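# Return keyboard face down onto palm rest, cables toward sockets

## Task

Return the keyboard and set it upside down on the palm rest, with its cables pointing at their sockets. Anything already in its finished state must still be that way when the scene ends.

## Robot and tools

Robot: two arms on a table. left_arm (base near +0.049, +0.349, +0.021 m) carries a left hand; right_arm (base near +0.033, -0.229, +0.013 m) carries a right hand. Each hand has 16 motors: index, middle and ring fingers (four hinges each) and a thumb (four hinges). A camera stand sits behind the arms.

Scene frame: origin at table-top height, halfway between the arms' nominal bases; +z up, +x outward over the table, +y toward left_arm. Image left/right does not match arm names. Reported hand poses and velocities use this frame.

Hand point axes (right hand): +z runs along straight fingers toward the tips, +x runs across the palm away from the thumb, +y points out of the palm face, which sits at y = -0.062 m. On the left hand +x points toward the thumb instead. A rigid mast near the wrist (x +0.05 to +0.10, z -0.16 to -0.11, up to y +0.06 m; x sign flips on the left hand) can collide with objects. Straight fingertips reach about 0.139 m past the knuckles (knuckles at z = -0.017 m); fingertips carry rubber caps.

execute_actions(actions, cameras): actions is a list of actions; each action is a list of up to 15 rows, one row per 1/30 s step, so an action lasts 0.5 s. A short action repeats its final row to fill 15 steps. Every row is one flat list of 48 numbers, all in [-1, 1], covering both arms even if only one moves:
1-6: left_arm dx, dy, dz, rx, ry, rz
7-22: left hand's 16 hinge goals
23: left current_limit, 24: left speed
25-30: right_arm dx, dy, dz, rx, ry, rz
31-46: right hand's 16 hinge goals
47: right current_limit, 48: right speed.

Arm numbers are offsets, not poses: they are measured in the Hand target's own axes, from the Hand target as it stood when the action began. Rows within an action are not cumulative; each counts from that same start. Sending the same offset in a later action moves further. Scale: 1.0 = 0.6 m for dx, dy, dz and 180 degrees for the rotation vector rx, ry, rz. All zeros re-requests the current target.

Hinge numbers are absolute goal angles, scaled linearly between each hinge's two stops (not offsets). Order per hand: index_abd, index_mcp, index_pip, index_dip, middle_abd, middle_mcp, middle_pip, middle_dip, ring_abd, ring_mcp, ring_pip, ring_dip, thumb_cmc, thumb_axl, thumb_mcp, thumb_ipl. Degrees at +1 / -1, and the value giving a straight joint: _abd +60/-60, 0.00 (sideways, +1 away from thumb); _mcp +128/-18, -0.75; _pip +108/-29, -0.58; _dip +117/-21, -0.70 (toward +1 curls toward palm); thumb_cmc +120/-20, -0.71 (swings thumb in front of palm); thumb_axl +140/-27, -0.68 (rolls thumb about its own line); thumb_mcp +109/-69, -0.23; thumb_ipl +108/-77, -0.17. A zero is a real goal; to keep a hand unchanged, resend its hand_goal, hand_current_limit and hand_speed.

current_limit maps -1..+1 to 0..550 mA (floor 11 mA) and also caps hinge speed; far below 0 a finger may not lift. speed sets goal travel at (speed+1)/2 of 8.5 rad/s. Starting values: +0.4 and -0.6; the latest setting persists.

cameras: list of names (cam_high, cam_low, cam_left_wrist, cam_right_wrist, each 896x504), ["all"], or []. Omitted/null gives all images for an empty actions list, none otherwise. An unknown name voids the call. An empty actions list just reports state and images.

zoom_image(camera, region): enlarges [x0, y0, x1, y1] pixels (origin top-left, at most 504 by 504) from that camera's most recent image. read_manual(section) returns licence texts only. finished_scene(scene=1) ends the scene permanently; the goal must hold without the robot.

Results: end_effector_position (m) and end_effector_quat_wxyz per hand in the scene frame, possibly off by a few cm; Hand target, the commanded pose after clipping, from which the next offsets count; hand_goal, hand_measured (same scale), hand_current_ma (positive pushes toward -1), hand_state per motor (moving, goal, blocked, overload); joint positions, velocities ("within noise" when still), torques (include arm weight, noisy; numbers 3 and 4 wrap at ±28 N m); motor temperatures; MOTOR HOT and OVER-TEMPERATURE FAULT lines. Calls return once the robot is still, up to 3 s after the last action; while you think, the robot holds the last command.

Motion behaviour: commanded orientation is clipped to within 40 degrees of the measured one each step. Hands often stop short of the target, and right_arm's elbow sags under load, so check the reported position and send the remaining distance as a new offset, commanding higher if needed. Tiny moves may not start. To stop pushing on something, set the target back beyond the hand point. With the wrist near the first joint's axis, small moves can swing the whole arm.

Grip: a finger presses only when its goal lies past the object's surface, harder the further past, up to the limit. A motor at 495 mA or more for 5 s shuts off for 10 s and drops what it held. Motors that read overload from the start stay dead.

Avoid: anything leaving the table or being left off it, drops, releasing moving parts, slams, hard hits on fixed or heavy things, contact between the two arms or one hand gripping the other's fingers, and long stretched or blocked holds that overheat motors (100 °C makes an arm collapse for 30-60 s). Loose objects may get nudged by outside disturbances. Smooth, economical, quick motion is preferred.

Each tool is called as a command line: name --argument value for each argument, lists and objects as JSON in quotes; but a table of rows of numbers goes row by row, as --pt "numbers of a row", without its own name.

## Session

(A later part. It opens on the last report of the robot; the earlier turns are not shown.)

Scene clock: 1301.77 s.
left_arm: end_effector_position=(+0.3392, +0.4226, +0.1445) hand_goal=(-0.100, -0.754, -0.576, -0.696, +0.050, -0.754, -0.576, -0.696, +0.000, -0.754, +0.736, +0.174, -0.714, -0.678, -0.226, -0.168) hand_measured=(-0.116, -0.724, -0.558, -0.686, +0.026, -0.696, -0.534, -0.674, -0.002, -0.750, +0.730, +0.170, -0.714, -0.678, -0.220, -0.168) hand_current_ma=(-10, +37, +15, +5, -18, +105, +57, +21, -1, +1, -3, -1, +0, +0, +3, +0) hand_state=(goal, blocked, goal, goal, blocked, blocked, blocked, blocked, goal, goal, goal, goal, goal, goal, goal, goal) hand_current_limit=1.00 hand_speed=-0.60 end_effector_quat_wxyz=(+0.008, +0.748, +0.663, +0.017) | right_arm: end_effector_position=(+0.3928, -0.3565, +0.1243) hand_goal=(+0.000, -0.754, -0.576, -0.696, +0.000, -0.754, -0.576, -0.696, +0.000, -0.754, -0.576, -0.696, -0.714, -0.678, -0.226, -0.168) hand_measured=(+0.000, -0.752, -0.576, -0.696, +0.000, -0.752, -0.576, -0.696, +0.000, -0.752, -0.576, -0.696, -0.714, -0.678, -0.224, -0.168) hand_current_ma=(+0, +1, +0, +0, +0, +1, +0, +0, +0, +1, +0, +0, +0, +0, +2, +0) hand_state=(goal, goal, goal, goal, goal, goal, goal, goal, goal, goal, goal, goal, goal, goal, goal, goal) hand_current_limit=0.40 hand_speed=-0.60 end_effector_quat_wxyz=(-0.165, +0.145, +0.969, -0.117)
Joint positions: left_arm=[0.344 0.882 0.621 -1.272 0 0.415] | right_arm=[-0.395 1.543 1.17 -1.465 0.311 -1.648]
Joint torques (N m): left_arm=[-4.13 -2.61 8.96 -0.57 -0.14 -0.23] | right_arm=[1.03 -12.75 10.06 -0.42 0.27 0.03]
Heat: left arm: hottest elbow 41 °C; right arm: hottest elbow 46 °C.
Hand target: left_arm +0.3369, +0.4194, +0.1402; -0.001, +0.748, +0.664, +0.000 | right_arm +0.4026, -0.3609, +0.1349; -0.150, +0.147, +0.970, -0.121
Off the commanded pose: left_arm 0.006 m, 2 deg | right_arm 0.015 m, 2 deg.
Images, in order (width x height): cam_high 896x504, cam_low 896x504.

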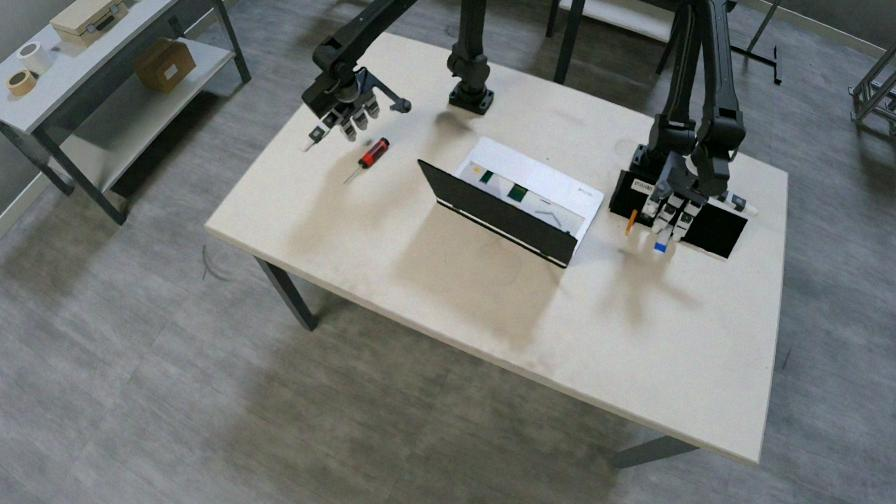

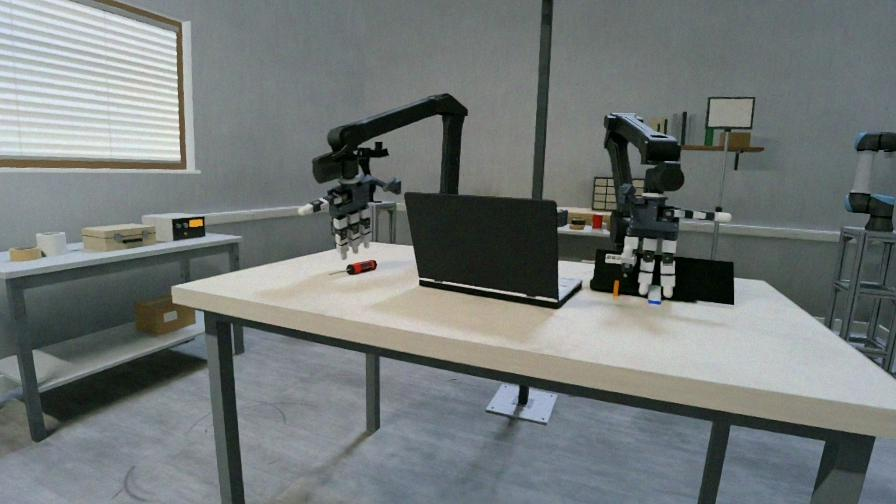

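execute_actions --actions '[[[0.003,0.025,0.004,0,0,0,-0.1,-0.754,-0.576,-0.696,0.05,-0.754,-0.576,-0.696,0,-0.754,0.737,0.174,-0.714,-0.678,-0.226,-0.168,1.0,-0.6,0,0,0,0,0,0,0,-0.754,-0.576,-0.696,0,-0.754,-0.576,-0.696,0,-0.754,-0.576,-0.696,-0.714,-0.678,-0.226,-0.168,0.4,-0.6]]]' --cameras '["cam_high","cam_low"]'

zoom_image --camera "cam_low" --region '[580, 240, 740, 310]'

zoom_image --camera "cam_high" --region '[600, 150, 760, 270]'

Scene clock: 1307.23 s.
left_arm: end_effector_position=(+0.3476, +0.4204, +0.1359) hand_goal=(-0.100, -0.754, -0.576, -0.696, +0.050, -0.754, -0.576, -0.696, +0.000, -0.754, +0.736, +0.174, -0.714, -0.678, -0.226, -0.168) hand_measured=(-0.116, -0.726, -0.560, -0.688, +0.026, -0.698, -0.534, -0.674, -0.002, -0.752, +0.730, +0.170, -0.714, -0.678, -0.220, -0.168) hand_current_ma=(-9, +32, +12, +3, -17, +102, +57, +21, -1, +1, -3, -1, +0, +0, +3, +0) hand_state=(goal, blocked, goal, goal, blocked, blocked, blocked, blocked, goal, goal, goal, goal, goal, goal, goal, goal) hand_current_limit=1.00 hand_speed=-0.60 end_effector_quat_wxyz=(+0.003, +0.750, +0.662, +0.006) | right_arm: end_effector_position=(+0.3928, -0.3565, +0.1243) hand_goal=(+0.000, -0.754, -0.576, -0.696, +0.000, -0.754, -0.576, -0.696, +0.000, -0.754, -0.576, -0.696, -0.714, -0.678, -0.226, -0.168) hand_measured=(+0.000, -0.752, -0.576, -0.696, +0.000, -0.752, -0.576, -0.696, +0.000, -0.752, -0.576, -0.696, -0.714, -0.678, -0.224, -0.168) hand_current_ma=(+0, +1, +0, +0, +0, +1, +0, +0, +0, +1, +0, +0, +0, +0, +2, +0) hand_state=(goal, goal, goal, goal, goal, goal, goal, goal, goal, goal, goal, goal, goal, goal, goal, goal) hand_current_limit=0.40 hand_speed=-0.60 end_effector_quat_wxyz=(-0.165, +0.145, +0.969, -0.117)
Joint positions: left_arm=[0.325 0.935 0.631 -1.253 0 0.399] | right_arm=[-0.395 1.543 1.17 -1.465 0.311 -1.648]
Joint torques (N m): left_arm=[-4.13 -3.14 9.62 -0.16 -0.14 -0.26] | right_arm=[1.03 -12.75 10.09 -0.4 0.27 0.02]
Heat: left arm: hottest elbow 41 °C; right arm: hottest elbow 46 °C.
Hand target: left_arm +0.3520, +0.4193, +0.1378; -0.001, +0.748, +0.664, +0.000 | right_arm +0.4026, -0.3609, +0.1349; -0.150, +0.147, +0.970, -0.121
Off the commanded pose: left_arm 0.005 m, 1 deg | right_arm 0.015 m, 2 deg.
Images, in order (width x height): cam_high 896x504, cam_low 896x504.

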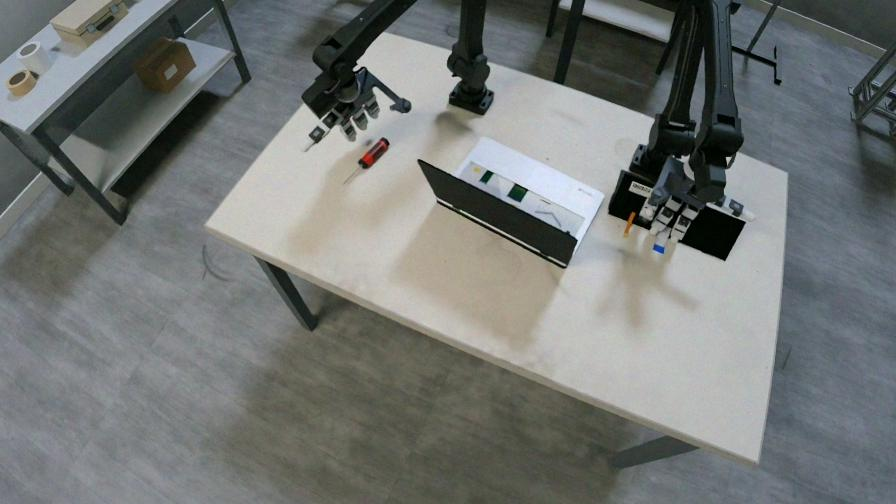

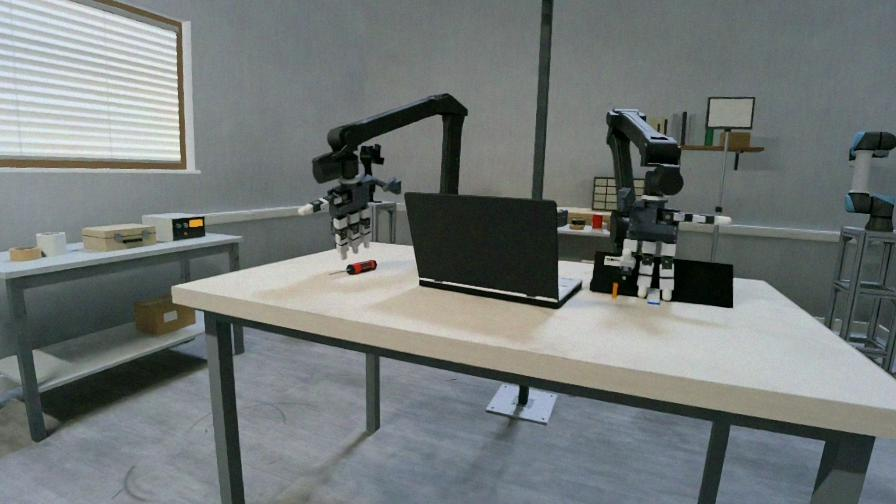

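Scaled by 3.150 from the camera's 896x504 image, which has a finer 1280x720 frame.

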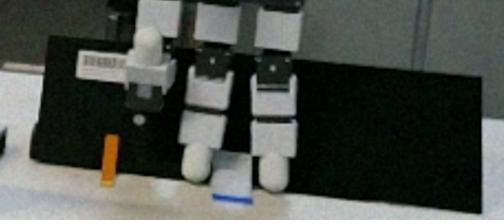

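Scaled by 3.150 from the camera's 896x504 image, which has a finer 1280x720 frame.

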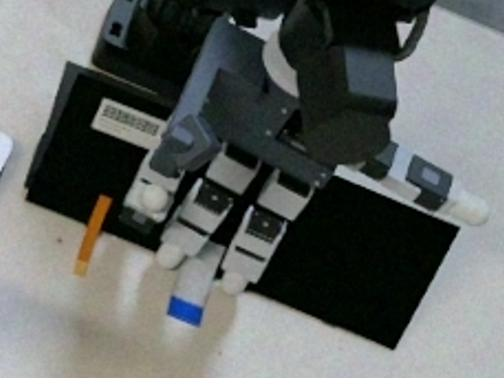

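execute_actions --actions '[[[0.0036,0.029,-0.004,0,0,0,-0.1,-0.754,-0.576,-0.696,0.05,-0.754,-0.576,-0.696,0,-0.754,0.737,0.174,-0.714,-0.678,-0.226,-0.168,1.0,-0.6,0,0,0,0,0,0,0,-0.754,-0.576,-0.696,0,-0.754,-0.576,-0.696,0,-0.754,-0.576,-0.696,-0.714,-0.678,-0.226,-0.168,0.4,-0.6]]]' --cameras '["cam_high","cam_low"]'

zoom_image --camera "cam_low" --region '[580, 240, 740, 310]'

zoom_image --camera "cam_high" --region '[600, 150, 760, 270]'

Scene clock: 1318.57 s.
left_arm: end_effector_position=(+0.3577, +0.4198, +0.1333) hand_goal=(-0.100, -0.754, -0.576, -0.696, +0.050, -0.754, -0.576, -0.696, +0.000, -0.754, +0.736, +0.174, -0.714, -0.678, -0.226, -0.168) hand_measured=(-0.102, -0.748, -0.572, -0.694, +0.030, -0.720, -0.554, -0.686, -0.002, -0.752, +0.730, +0.170, -0.714, -0.678, -0.220, -0.168) hand_current_ma=(-1, +2, +1, +1, -14, +44, +21, +6, -1, +0, -3, -1, +0, +0, +3, +0) hand_state=(goal, goal, goal, goal, blocked, blocked, blocked, goal, goal, goal, goal, goal, goal, goal, goal, goal) hand_current_limit=1.00 hand_speed=-0.60 end_effector_quat_wxyz=(-0.003, +0.748, +0.664, -0.005) | right_arm: end_effector_position=(+0.3928, -0.3565, +0.1243) hand_goal=(+0.000, -0.754, -0.576, -0.696, +0.000, -0.754, -0.576, -0.696, +0.000, -0.754, -0.576, -0.696, -0.714, -0.678, -0.226, -0.168) hand_measured=(+0.000, -0.752, -0.576, -0.696, +0.000, -0.752, -0.576, -0.696, +0.000, -0.752, -0.576, -0.696, -0.714, -0.678, -0.224, -0.168) hand_current_ma=(+0, +1, +0, +0, +0, +1, +0, +0, +0, +1, +0, +0, +0, +0, +2, +0) hand_state=(goal, goal, goal, goal, goal, goal, goal, goal, goal, goal, goal, goal, goal, goal, goal, goal) hand_current_limit=0.40 hand_speed=-0.60 end_effector_quat_wxyz=(-0.165, +0.145, +0.969, -0.117)
Joint positions: left_arm=[0.308 0.988 0.66 -1.253 -0.001 0.378] | right_arm=[-0.395 1.543 1.17 -1.465 0.311 -1.648]
Joint torques (N m): left_arm=[-4.31 -3.72 10.25 0.34 -0.09 -0.27] | right_arm=[1.08 -12.75 10.09 -0.4 0.27 0.03]
Heat: left arm: hottest elbow 41 °C; right arm: hottest elbow 46 °C.
Hand target: left_arm +0.3695, +0.4194, +0.1401; -0.001, +0.748, +0.664, +0.000 | right_arm +0.4026, -0.3609, +0.1349; -0.150, +0.147, +0.970, -0.121
Off the commanded pose: left_arm 0.014 m, 1 deg | right_arm 0.015 m, 2 deg.
Images, in order (width x height): cam_high 896x504, cam_low 896x504.

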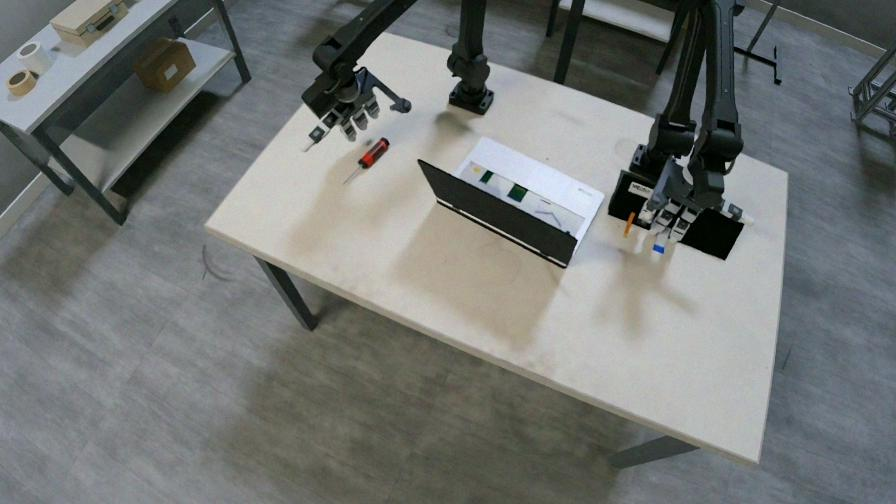

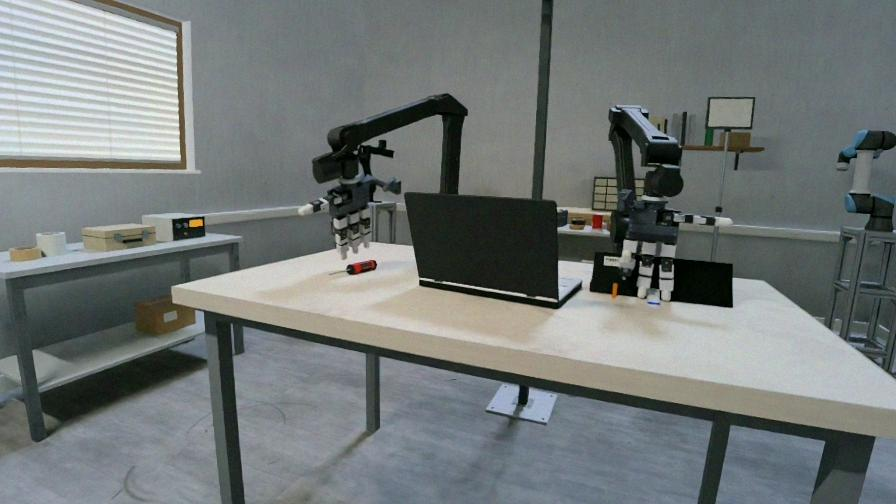

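Scaled by 3.150 from the camera's 896x504 image, which has a finer 1280x720 frame.

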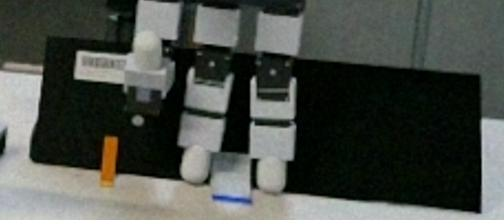

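Scaled by 3.150 from the camera's 896x504 image, which has a finer 1280x720 frame.

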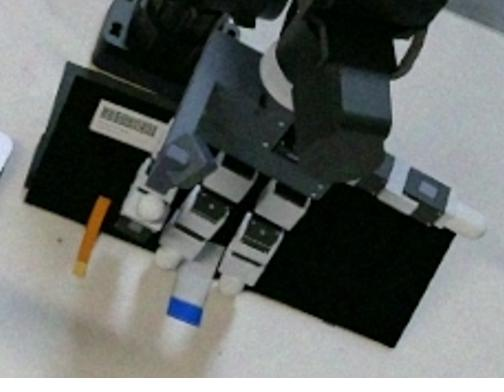

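execute_actions --actions '[[[-0.0035,-0.028,-0.014,0,0,0,-0.1,-0.754,-0.576,-0.696,0.05,-0.754,-0.576,-0.696,0,-0.754,0.737,0.174,-0.714,-0.678,-0.226,-0.168,1.0,-0.6,0,0,0,0,0,0,0,-0.754,-0.576,-0.696,0,-0.754,-0.576,-0.696,0,-0.754,-0.576,-0.696,-0.714,-0.678,-0.226,-0.168,0.4,-0.6]]]' --cameras '["cam_high","cam_low"]'

zoom_image --camera "cam_low" --region '[580, 240, 740, 310]'

Scene clock: 1342.50 s.
left_arm: end_effector_position=(+0.3540, +0.4188, +0.1421) hand_goal=(-0.100, -0.754, -0.576, -0.696, +0.050, -0.754, -0.576, -0.696, +0.000, -0.754, +0.736, +0.174, -0.714, -0.678, -0.226, -0.168) hand_measured=(-0.102, -0.748, -0.572, -0.694, +0.032, -0.720, -0.554, -0.686, -0.002, -0.752, +0.730, +0.170, -0.714, -0.678, -0.220, -0.168) hand_current_ma=(-1, +2, +1, +1, -11, +44, +21, +7, -1, +0, -3, -1, +0, +0, +3, +0) hand_state=(goal, goal, goal, goal, goal, blocked, blocked, goal, goal, goal, goal, goal, goal, goal, goal, goal) hand_current_limit=1.00 hand_speed=-0.60 end_effector_quat_wxyz=(+0.001, +0.748, +0.664, +0.003) | right_arm: end_effector_position=(+0.3928, -0.3565, +0.1243) hand_goal=(+0.000, -0.754, -0.576, -0.696, +0.000, -0.754, -0.576, -0.696, +0.000, -0.754, -0.576, -0.696, -0.714, -0.678, -0.226, -0.168) hand_measured=(+0.000, -0.752, -0.576, -0.696, +0.000, -0.752, -0.576, -0.696, +0.000, -0.752, -0.576, -0.696, -0.714, -0.678, -0.224, -0.168) hand_current_ma=(+0, +1, +0, +0, +0, +1, +0, +0, +0, +1, +0, +0, +0, +0, +2, +0) hand_state=(goal, goal, goal, goal, goal, goal, goal, goal, goal, goal, goal, goal, goal, goal, goal, goal) hand_current_limit=0.40 hand_speed=-0.60 end_effector_quat_wxyz=(-0.165, +0.145, +0.969, -0.117)
Joint positions: left_arm=[0.308 0.953 0.66 -1.27 -0.001 0.378] | right_arm=[-0.395 1.543 1.17 -1.465 0.311 -1.648]
Joint torques (N m): left_arm=[-2.55 -5.3 9.4 -0.84 -0.11 -0.06] | right_arm=[1.08 -12.81 10.07 -0.4 0.27 0.03]
Heat: left arm: hottest elbow 41 °C; right arm: hottest elbow 46 °C.
Hand target: left_arm +0.3525, +0.4193, +0.1485; -0.001, +0.748, +0.664, +0.000 | right_arm +0.4026, -0.3609, +0.1349; -0.150, +0.147, +0.970, -0.121
Off the commanded pose: left_arm 0.007 m, 0 deg | right_arm 0.015 m, 2 deg.
Images, in order (width x height): cam_high 896x504, cam_low 896x504.

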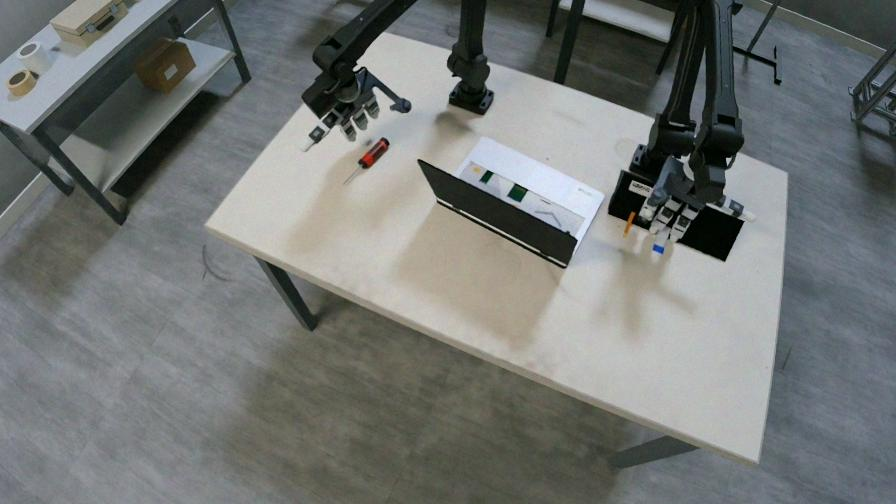

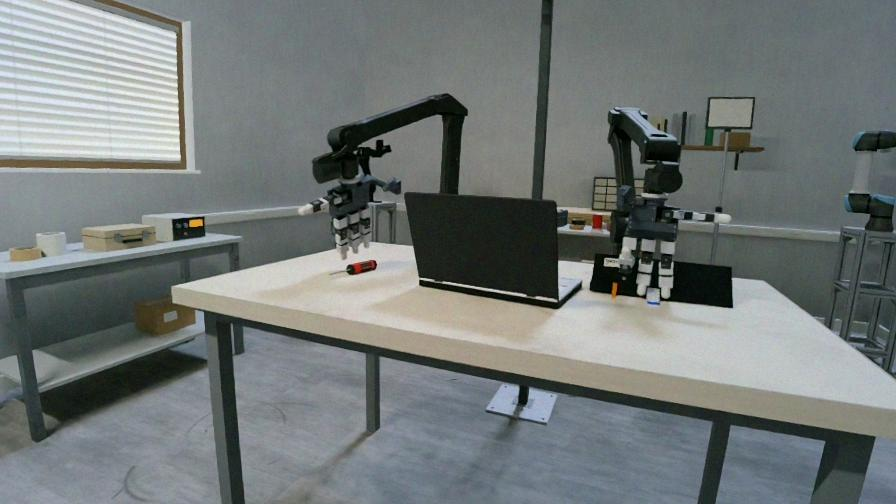

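Scaled by 3.150 from the camera's 896x504 image, which has a finer 1280x720 frame.

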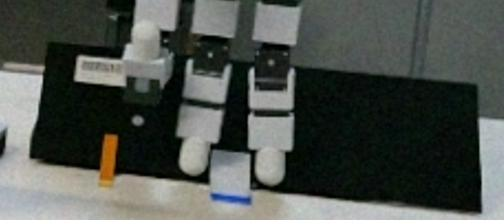

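execute_actions --actions '[[[-0.001,-0.008,0.015,0,0,0,-0.1,-0.754,-0.576,-0.696,0.05,-0.754,-0.576,-0.696,0,-0.754,0.737,0.174,-0.714,-0.678,-0.226,-0.168,1.0,-0.6,0,0,0,0,0,0,0,-0.754,-0.576,-0.696,0,-0.754,-0.576,-0.696,0,-0.754,-0.576,-0.696,-0.714,-0.678,-0.226,-0.168,0.4,-0.6]]]' --cameras '["cam_high","cam_low"]'

zoom_image --camera "cam_low" --region '[580, 240, 740, 310]'

zoom_image --camera "cam_high" --region '[600, 150, 760, 270]'

Scene clock: 1378.87 s.
left_arm: end_effector_position=(+0.3540, +0.4188, +0.1435) hand_goal=(-0.100, -0.754, -0.576, -0.696, +0.050, -0.754, -0.576, -0.696, +0.000, -0.754, +0.736, +0.174, -0.714, -0.678, -0.226, -0.168) hand_measured=(-0.102, -0.748, -0.572, -0.694, +0.034, -0.720, -0.554, -0.686, -0.002, -0.752, +0.730, +0.170, -0.714, -0.678, -0.220, -0.168) hand_current_ma=(+0, +3, +1, +1, -10, +44, +21, +7, -1, +0, -3, -1, +0, +0, +3, +0) hand_state=(goal, goal, goal, goal, goal, blocked, blocked, goal, goal, goal, goal, goal, goal, goal, goal, goal) hand_current_limit=1.00 hand_speed=-0.60 end_effector_quat_wxyz=(+0.002, +0.748, +0.664, +0.005) | right_arm: end_effector_position=(+0.3928, -0.3565, +0.1243) hand_goal=(+0.000, -0.754, -0.576, -0.696, +0.000, -0.754, -0.576, -0.696, +0.000, -0.754, -0.576, -0.696, -0.714, -0.678, -0.226, -0.168) hand_measured=(+0.000, -0.752, -0.576, -0.696, +0.000, -0.752, -0.576, -0.696, +0.000, -0.752, -0.576, -0.696, -0.714, -0.678, -0.224, -0.168) hand_current_ma=(+0, +1, +0, +0, +0, +1, +0, +0, +0, +1, +0, +0, +0, +0, +2, +0) hand_state=(goal, goal, goal, goal, goal, goal, goal, goal, goal, goal, goal, goal, goal, goal, goal, goal) hand_current_limit=0.40 hand_speed=-0.60 end_effector_quat_wxyz=(-0.165, +0.145, +0.969, -0.117)
Joint positions: left_arm=[0.308 0.948 0.66 -1.27 -0.001 0.378] | right_arm=[-0.395 1.543 1.17 -1.465 0.311 -1.648]
Joint torques (N m): left_arm=[-1.96 -5.36 7.16 -0.01 -0.11 0.01] | right_arm=[0.97 -12.69 10.04 -0.39 0.27 0.03]
Heat: left arm: hottest elbow 41 °C; right arm: hottest elbow 46 °C.
Hand target: left_arm +0.3477, +0.4193, +0.1396; -0.001, +0.748, +0.664, +0.000 | right_arm +0.4026, -0.3609, +0.1349; -0.150, +0.147, +0.970, -0.121
Off the commanded pose: left_arm 0.007 m, 1 deg | right_arm 0.015 m, 2 deg.
Images, in order (width x height): cam_high 896x504, cam_low 896x504.

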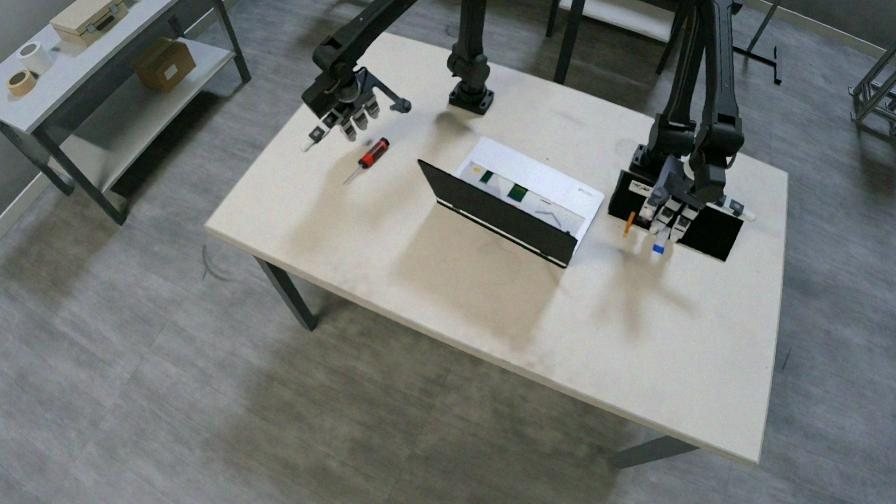

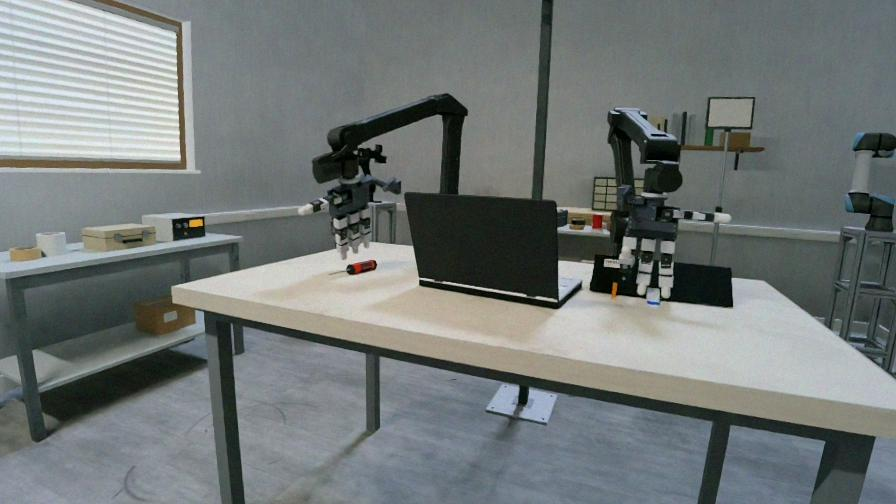

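Scaled by 3.150 from the camera's 896x504 image, which has a finer 1280x720 frame.

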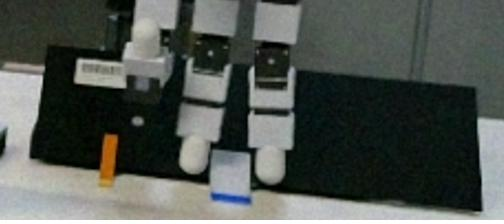

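Scaled by 3.150 from the camera's 896x504 image, which has a finer 1280x720 frame.

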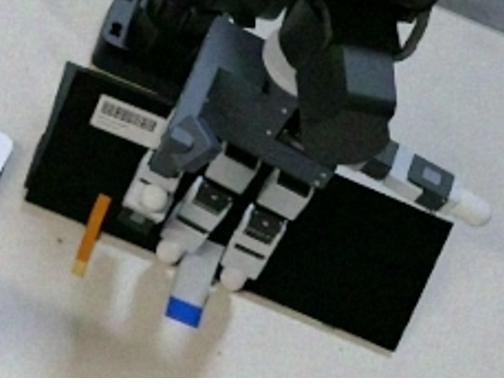

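execute_actions --actions '[[[0.0025,0.02,-0.018,0,0,0,-0.1,-0.754,-0.576,-0.696,0.05,-0.754,-0.576,-0.696,0,-0.754,0.737,0.174,-0.714,-0.678,-0.226,-0.168,1.0,-0.6,0,0,0,0,0,0,0,-0.754,-0.576,-0.696,0,-0.754,-0.576,-0.696,0,-0.754,-0.576,-0.696,-0.714,-0.678,-0.226,-0.168,0.4,-0.6]]]' --cameras '["cam_high","cam_low"]'

zoom_image --camera "cam_low" --region '[580, 240, 740, 310]'

zoom_image --camera "cam_high" --region '[600, 150, 760, 270]'

Scene clock: 1392.07 s.
left_arm: end_effector_position=(+0.3540, +0.4188, +0.1426) hand_goal=(-0.100, -0.754, -0.576, -0.696, +0.050, -0.754, -0.576, -0.696, +0.000, -0.754, +0.736, +0.174, -0.714, -0.678, -0.226, -0.168) hand_measured=(-0.102, -0.748, -0.572, -0.694, +0.034, -0.720, -0.554, -0.686, -0.002, -0.752, +0.730, +0.170, -0.714, -0.678, -0.220, -0.168) hand_current_ma=(+0, +3, +1, +1, -10, +44, +21, +7, -1, +0, -3, -1, +0, +0, +3, +0) hand_state=(goal, goal, goal, goal, goal, blocked, blocked, goal, goal, goal, goal, goal, goal, goal, goal, goal) hand_current_limit=1.00 hand_speed=-0.60 end_effector_quat_wxyz=(+0.002, +0.748, +0.664, +0.004) | right_arm: end_effector_position=(+0.3928, -0.3565, +0.1243) hand_goal=(+0.000, -0.754, -0.576, -0.696, +0.000, -0.754, -0.576, -0.696, +0.000, -0.754, -0.576, -0.696, -0.714, -0.678, -0.226, -0.168) hand_measured=(+0.000, -0.752, -0.576, -0.696, +0.000, -0.752, -0.576, -0.696, +0.000, -0.752, -0.576, -0.696, -0.714, -0.678, -0.224, -0.168) hand_current_ma=(+0, +1, +0, +0, +0, +1, +0, +0, +0, +1, +0, +0, +0, +0, +2, +0) hand_state=(goal, goal, goal, goal, goal, goal, goal, goal, goal, goal, goal, goal, goal, goal, goal, goal) hand_current_limit=0.40 hand_speed=-0.60 end_effector_quat_wxyz=(-0.165, +0.145, +0.969, -0.117)
Joint positions: left_arm=[0.308 0.951 0.66 -1.27 -0.001 0.378] | right_arm=[-0.395 1.543 1.17 -1.465 0.311 -1.648]
Joint torques (N m): left_arm=[-3.43 -3.55 10.71 -0.64 -0.11 -0.14] | right_arm=[1.08 -12.81 10.03 -0.4 0.27 0.03]
Heat: left arm: hottest elbow 40 °C; right arm: hottest elbow 46 °C.
Hand target: left_arm +0.3598, +0.4194, +0.1504; -0.001, +0.748, +0.664, +0.000 | right_arm +0.4026, -0.3609, +0.1349; -0.150, +0.147, +0.970, -0.121
Off the commanded pose: left_arm 0.010 m, 1 deg | right_arm 0.015 m, 2 deg.
Images, in order (width x height): cam_high 896x504, cam_low 896x504.

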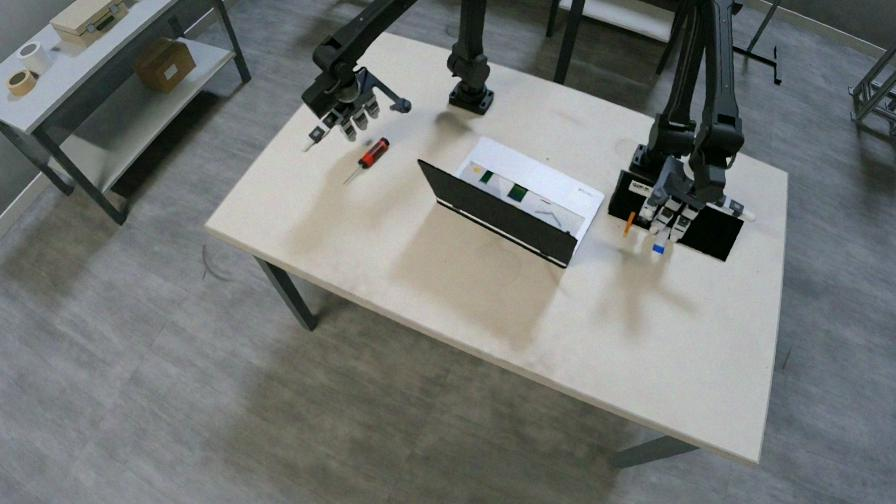

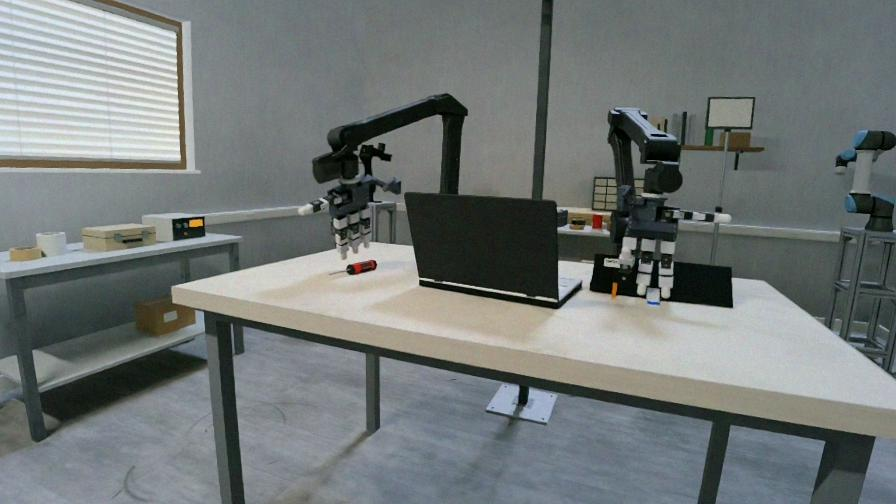

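Scaled by 3.150 from the camera's 896x504 image, which has a finer 1280x720 frame.

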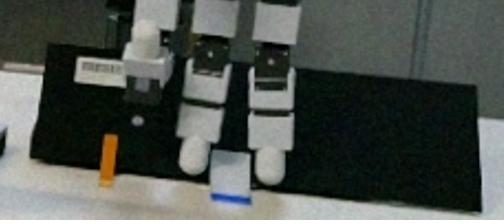

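Scaled by 3.150 from the camera's 896x504 image, which has a finer 1280x720 frame.

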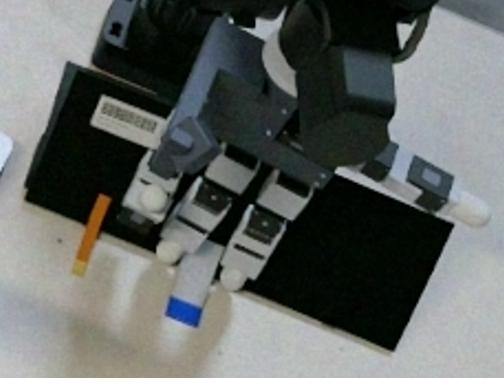

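execute_actions --actions '[[[0.0012,0.01,-0.012,0,0,0,-0.1,-0.754,-0.576,-0.696,0.05,-0.754,-0.576,-0.696,0,-0.754,0.737,0.174,-0.714,-0.678,-0.226,-0.168,1.0,-0.6,0,0,0,0,0,0,0,-0.754,-0.576,-0.696,0,-0.754,-0.576,-0.696,0,-0.754,-0.576,-0.696,-0.714,-0.678,-0.226,-0.168,0.4,-0.6]]]' --cameras '["cam_high","cam_low"]'

zoom_image --camera "cam_low" --region '[580, 240, 740, 310]'

zoom_image --camera "cam_high" --region '[600, 150, 760, 270]'

Scene clock: 1397.70 s.
left_arm: end_effector_position=(+0.3575, +0.4197, +0.1478) hand_goal=(-0.100, -0.754, -0.576, -0.696, +0.050, -0.754, -0.576, -0.696, +0.000, -0.754, +0.736, +0.174, -0.714, -0.678, -0.226, -0.168) hand_measured=(-0.098, -0.748, -0.572, -0.694, +0.040, -0.720, -0.554, -0.686, -0.002, -0.752, +0.730, +0.170, -0.714, -0.678, -0.220, -0.168) hand_current_ma=(+0, +3, +1, +1, -5, +44, +21, +7, -1, +0, -3, -1, +0, +0, +3, +0) hand_state=(goal, goal, goal, goal, goal, blocked, blocked, goal, goal, goal, goal, goal, goal, goal, goal, goal) hand_current_limit=1.00 hand_speed=-0.60 end_effector_quat_wxyz=(+0.000, +0.748, +0.664, +0.001) | right_arm: end_effector_position=(+0.3928, -0.3565, +0.1243) hand_goal=(+0.000, -0.754, -0.576, -0.696, +0.000, -0.754, -0.576, -0.696, +0.000, -0.754, -0.576, -0.696, -0.714, -0.678, -0.226, -0.168) hand_measured=(+0.000, -0.752, -0.576, -0.696, +0.000, -0.752, -0.576, -0.696, +0.000, -0.752, -0.576, -0.696, -0.714, -0.678, -0.224, -0.168) hand_current_ma=(+0, +1, +0, +0, +0, +1, +0, +0, +0, +1, +0, +0, +0, +0, +2, +0) hand_state=(goal, goal, goal, goal, goal, goal, goal, goal, goal, goal, goal, goal, goal, goal, goal, goal) hand_current_limit=0.40 hand_speed=-0.60 end_effector_quat_wxyz=(-0.165, +0.145, +0.969, -0.117)
Joint positions: left_arm=[0.308 0.963 0.682 -1.287 0 0.378] | right_arm=[-0.395 1.543 1.17 -1.465 0.311 -1.648]
Joint torques (N m): left_arm=[-3.96 -3.78 11.11 -0.54 -0.11 -0.2] | right_arm=[0.97 -12.69 10.04 -0.4 0.27 0.03]
Heat: left arm: hottest elbow 41 °C; right arm: hottest elbow 46 °C.
Hand target: left_arm +0.3660, +0.4194, +0.1577; -0.001, +0.748, +0.664, +0.000 | right_arm +0.4026, -0.3609, +0.1349; -0.150, +0.147, +0.970, -0.121
Off the commanded pose: left_arm 0.013 m, 0 deg | right_arm 0.015 m, 2 deg.
Images, in order (width x height): cam_high 896x504, cam_low 896x504.

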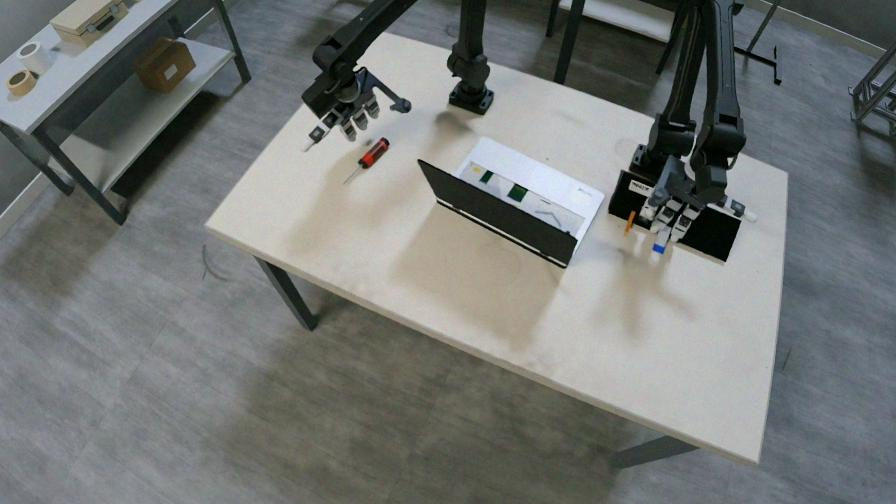

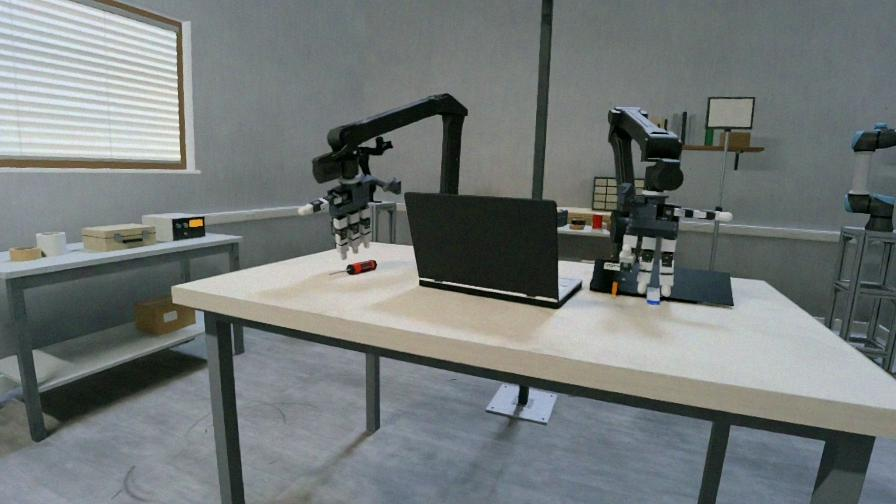

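Scaled by 3.150 from the camera's 896x504 image, which has a finer 1280x720 frame.

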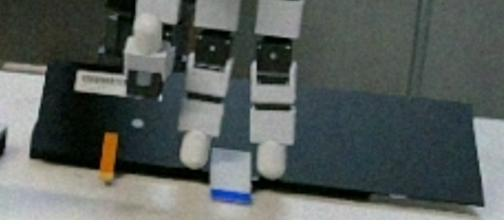

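Scaled by 3.150 from the camera's 896x504 image, which has a finer 1280x720 frame.

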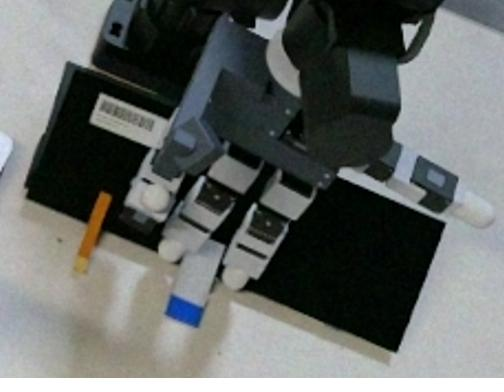

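execute_actions --actions '[[[0.0007,0.006,-0.012,0,0,0,-0.1,-0.754,-0.576,-0.696,0.05,-0.754,-0.576,-0.696,0,-0.754,0.737,0.174,-0.714,-0.678,-0.226,-0.168,1.0,-0.6,0,0,0,0,0,0,0,-0.754,-0.576,-0.696,0,-0.754,-0.576,-0.696,0,-0.754,-0.576,-0.696,-0.714,-0.678,-0.226,-0.168,0.4,-0.6]]]' --cameras '["cam_high","cam_low"]'

zoom_image --camera "cam_low" --region '[580, 240, 740, 310]'

zoom_image --camera "cam_high" --region '[600, 150, 760, 270]'

Scene clock: 1403.37 s.
left_arm: end_effector_position=(+0.3595, +0.4197, +0.1544) hand_goal=(-0.100, -0.754, -0.576, -0.696, +0.050, -0.754, -0.576, -0.696, +0.000, -0.754, +0.736, +0.174, -0.714, -0.678, -0.226, -0.168) hand_measured=(-0.098, -0.746, -0.572, -0.694, +0.042, -0.726, -0.554, -0.686, -0.002, -0.752, +0.730, +0.170, -0.714, -0.678, -0.220, -0.168) hand_current_ma=(+0, +4, +1, +1, -3, +32, +19, +7, -1, +0, -3, -1, +0, +0, +3, +0) hand_state=(goal, goal, goal, goal, goal, blocked, blocked, goal, goal, goal, goal, goal, goal, goal, goal, goal) hand_current_limit=1.00 hand_speed=-0.60 end_effector_quat_wxyz=(-0.001, +0.748, +0.663, -0.001) | right_arm: end_effector_position=(+0.3928, -0.3565, +0.1243) hand_goal=(+0.000, -0.754, -0.576, -0.696, +0.000, -0.754, -0.576, -0.696, +0.000, -0.754, -0.576, -0.696, -0.714, -0.678, -0.226, -0.168) hand_measured=(+0.000, -0.752, -0.576, -0.696, +0.000, -0.752, -0.576, -0.696, +0.000, -0.752, -0.576, -0.696, -0.714, -0.678, -0.224, -0.168) hand_current_ma=(+0, +1, +0, +0, +0, +1, +0, +0, +0, +1, +0, +0, +0, +0, +2, +0) hand_state=(goal, goal, goal, goal, goal, goal, goal, goal, goal, goal, goal, goal, goal, goal, goal, goal) hand_current_limit=0.40 hand_speed=-0.60 end_effector_quat_wxyz=(-0.165, +0.145, +0.969, -0.117)
Joint positions: left_arm=[0.306 0.967 0.703 -1.31 0 0.378] | right_arm=[-0.395 1.543 1.17 -1.465 0.311 -1.648]
Joint torques (N m): left_arm=[-4.13 -3.84 11.22 -0.36 -0.11 -0.23] | right_arm=[1.08 -12.75 10.06 -0.38 0.28 0.03]
Heat: left arm: hottest elbow 41 °C; right arm: hottest elbow 46 °C.
Hand target: left_arm +0.3695, +0.4194, +0.1648; -0.001, +0.748, +0.664, +0.000 | right_arm +0.4026, -0.3609, +0.1349; -0.150, +0.147, +0.970, -0.121
Off the commanded pose: left_arm 0.015 m, 0 deg | right_arm 0.015 m, 2 deg.
Images, in order (width x height): cam_high 896x504, cam_low 896x504.

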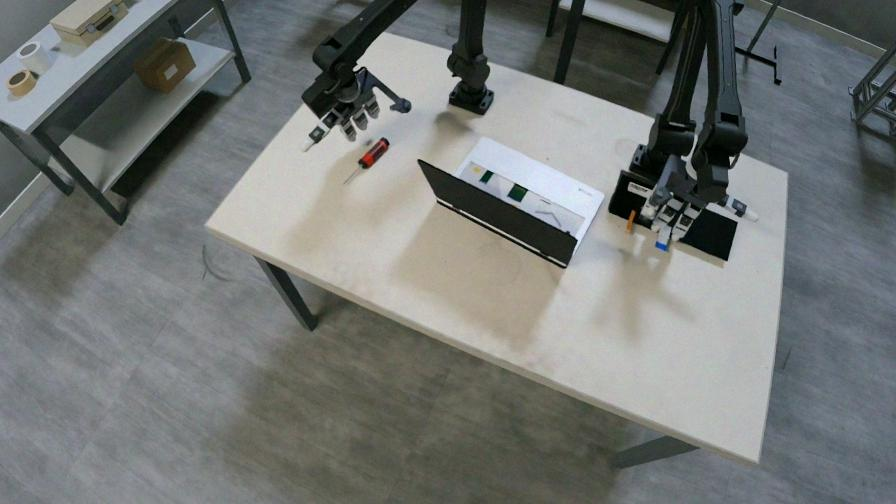

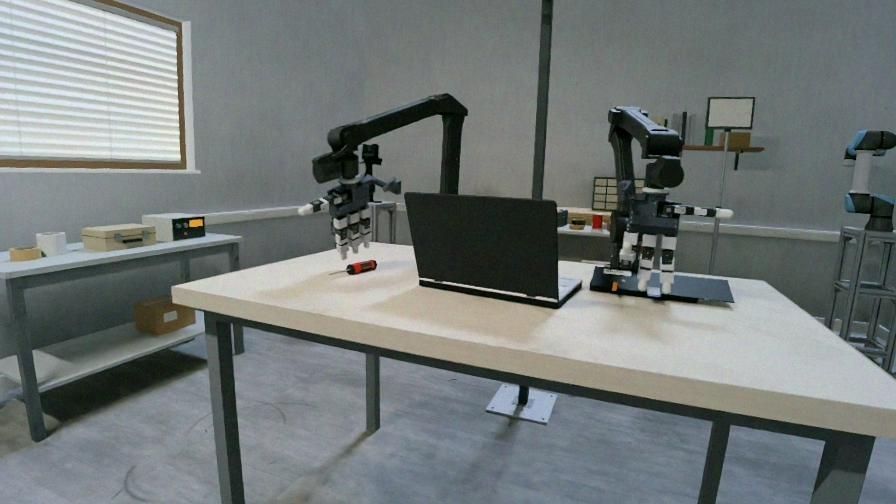

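Scaled by 3.150 from the camera's 896x504 image, which has a finer 1280x720 frame.

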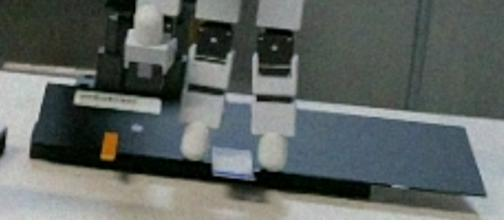

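Scaled by 3.150 from the camera's 896x504 image, which has a finer 1280x720 frame.

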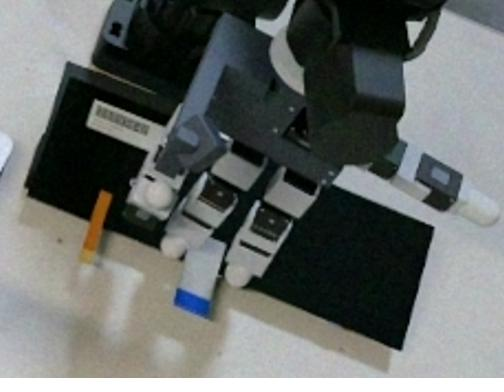

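execute_actions --actions '[[[0.0004,0.004,-0.01,0,0,0,-0.1,-0.754,-0.576,-0.696,0.05,-0.754,-0.576,-0.696,0,-0.754,0.737,0.174,-0.714,-0.678,-0.226,-0.168,1.0,-0.6,0,0,0,0,0,0,0,-0.754,-0.576,-0.696,0,-0.754,-0.576,-0.696,0,-0.754,-0.576,-0.696,-0.714,-0.678,-0.226,-0.168,0.4,-0.6]]]' --cameras '["cam_high","cam_low"]'

zoom_image --camera "cam_low" --region '[580, 240, 740, 310]'

zoom_image --camera "cam_high" --region '[600, 150, 760, 270]'

Scene clock: 1409.87 s.
left_arm: end_effector_position=(+0.3616, +0.4195, +0.1600) hand_goal=(-0.100, -0.754, -0.576, -0.696, +0.050, -0.754, -0.576, -0.696, +0.000, -0.754, +0.736, +0.174, -0.714, -0.678, -0.226, -0.168) hand_measured=(-0.102, -0.744, -0.570, -0.694, +0.046, -0.748, -0.572, -0.692, -0.002, -0.752, +0.730, +0.170, -0.714, -0.678, -0.220, -0.168) hand_current_ma=(+0, +6, +2, +1, -1, +2, +1, +1, -1, +0, -3, -1, +0, +0, +3, +0) hand_state=(goal, goal, goal, goal, goal, goal, goal, goal, goal, goal, goal, goal, goal, goal, goal, goal) hand_current_limit=1.00 hand_speed=-0.60 end_effector_quat_wxyz=(-0.001, +0.749, +0.662, -0.002) | right_arm: end_effector_position=(+0.3928, -0.3565, +0.1243) hand_goal=(+0.000, -0.754, -0.576, -0.696, +0.000, -0.754, -0.576, -0.696, +0.000, -0.754, -0.576, -0.696, -0.714, -0.678, -0.226, -0.168) hand_measured=(+0.000, -0.752, -0.576, -0.696, +0.000, -0.752, -0.576, -0.696, +0.000, -0.752, -0.576, -0.696, -0.714, -0.678, -0.224, -0.168) hand_current_ma=(+0, +1, +0, +0, +0, +1, +0, +0, +0, +1, +0, +0, +0, +0, +2, +0) hand_state=(goal, goal, goal, goal, goal, goal, goal, goal, goal, goal, goal, goal, goal, goal, goal, goal) hand_current_limit=0.40 hand_speed=-0.60 end_effector_quat_wxyz=(-0.165, +0.145, +0.969, -0.117)
Joint positions: left_arm=[0.304 0.97 0.72 -1.325 0 0.377] | right_arm=[-0.395 1.543 1.17 -1.465 0.311 -1.648]
Joint torques (N m): left_arm=[-4.13 -3.96 11.23 -0.35 -0.11 -0.26] | right_arm=[1.08 -12.69 10.06 -0.38 0.27 0.04]
Motor temperatures (°C): left_arm=[26 28 43 29 28 28] | right_arm=[30 34 46 25 27 27]
Heat: left arm: hottest elbow 43 °C; right arm: hottest elbow 46 °C.
Hand target: left_arm +0.3719, +0.4193, +0.1707; -0.001, +0.748, +0.664, +0.000 | right_arm +0.4026, -0.3609, +0.1349; -0.150, +0.147, +0.970, -0.121
Off the commanded pose: left_arm 0.015 m, 0 deg | right_arm 0.015 m, 2 deg.
Images, in order (width x height): cam_high 896x504, cam_low 896x504.

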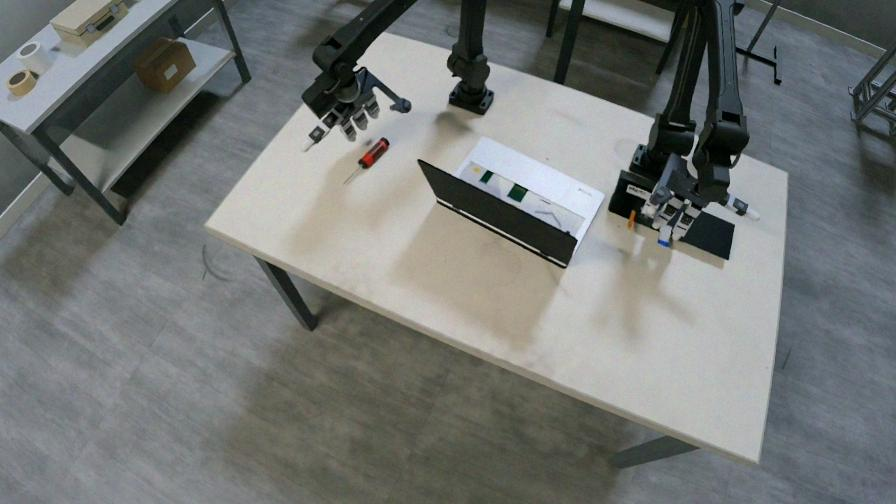

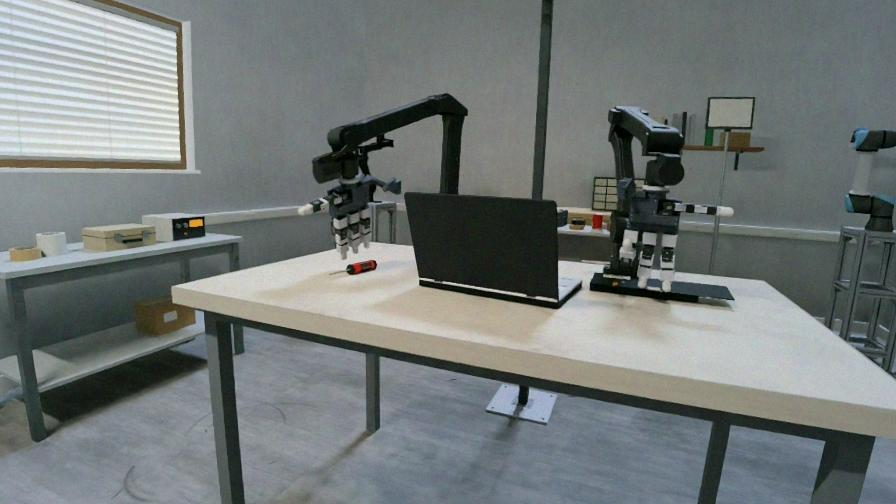

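Scaled by 3.150 from the camera's 896x504 image, which has a finer 1280x720 frame.

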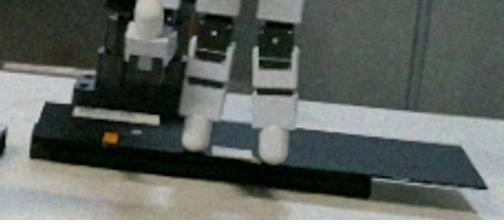

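Scaled by 3.150 from the camera's 896x504 image, which has a finer 1280x720 frame.

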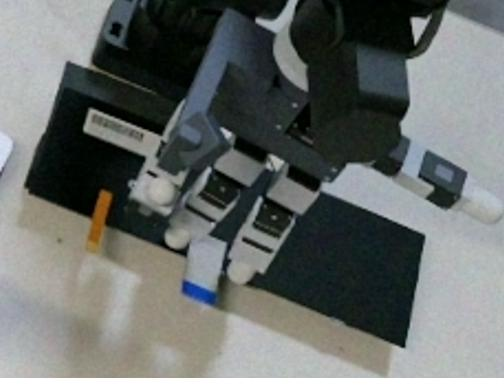

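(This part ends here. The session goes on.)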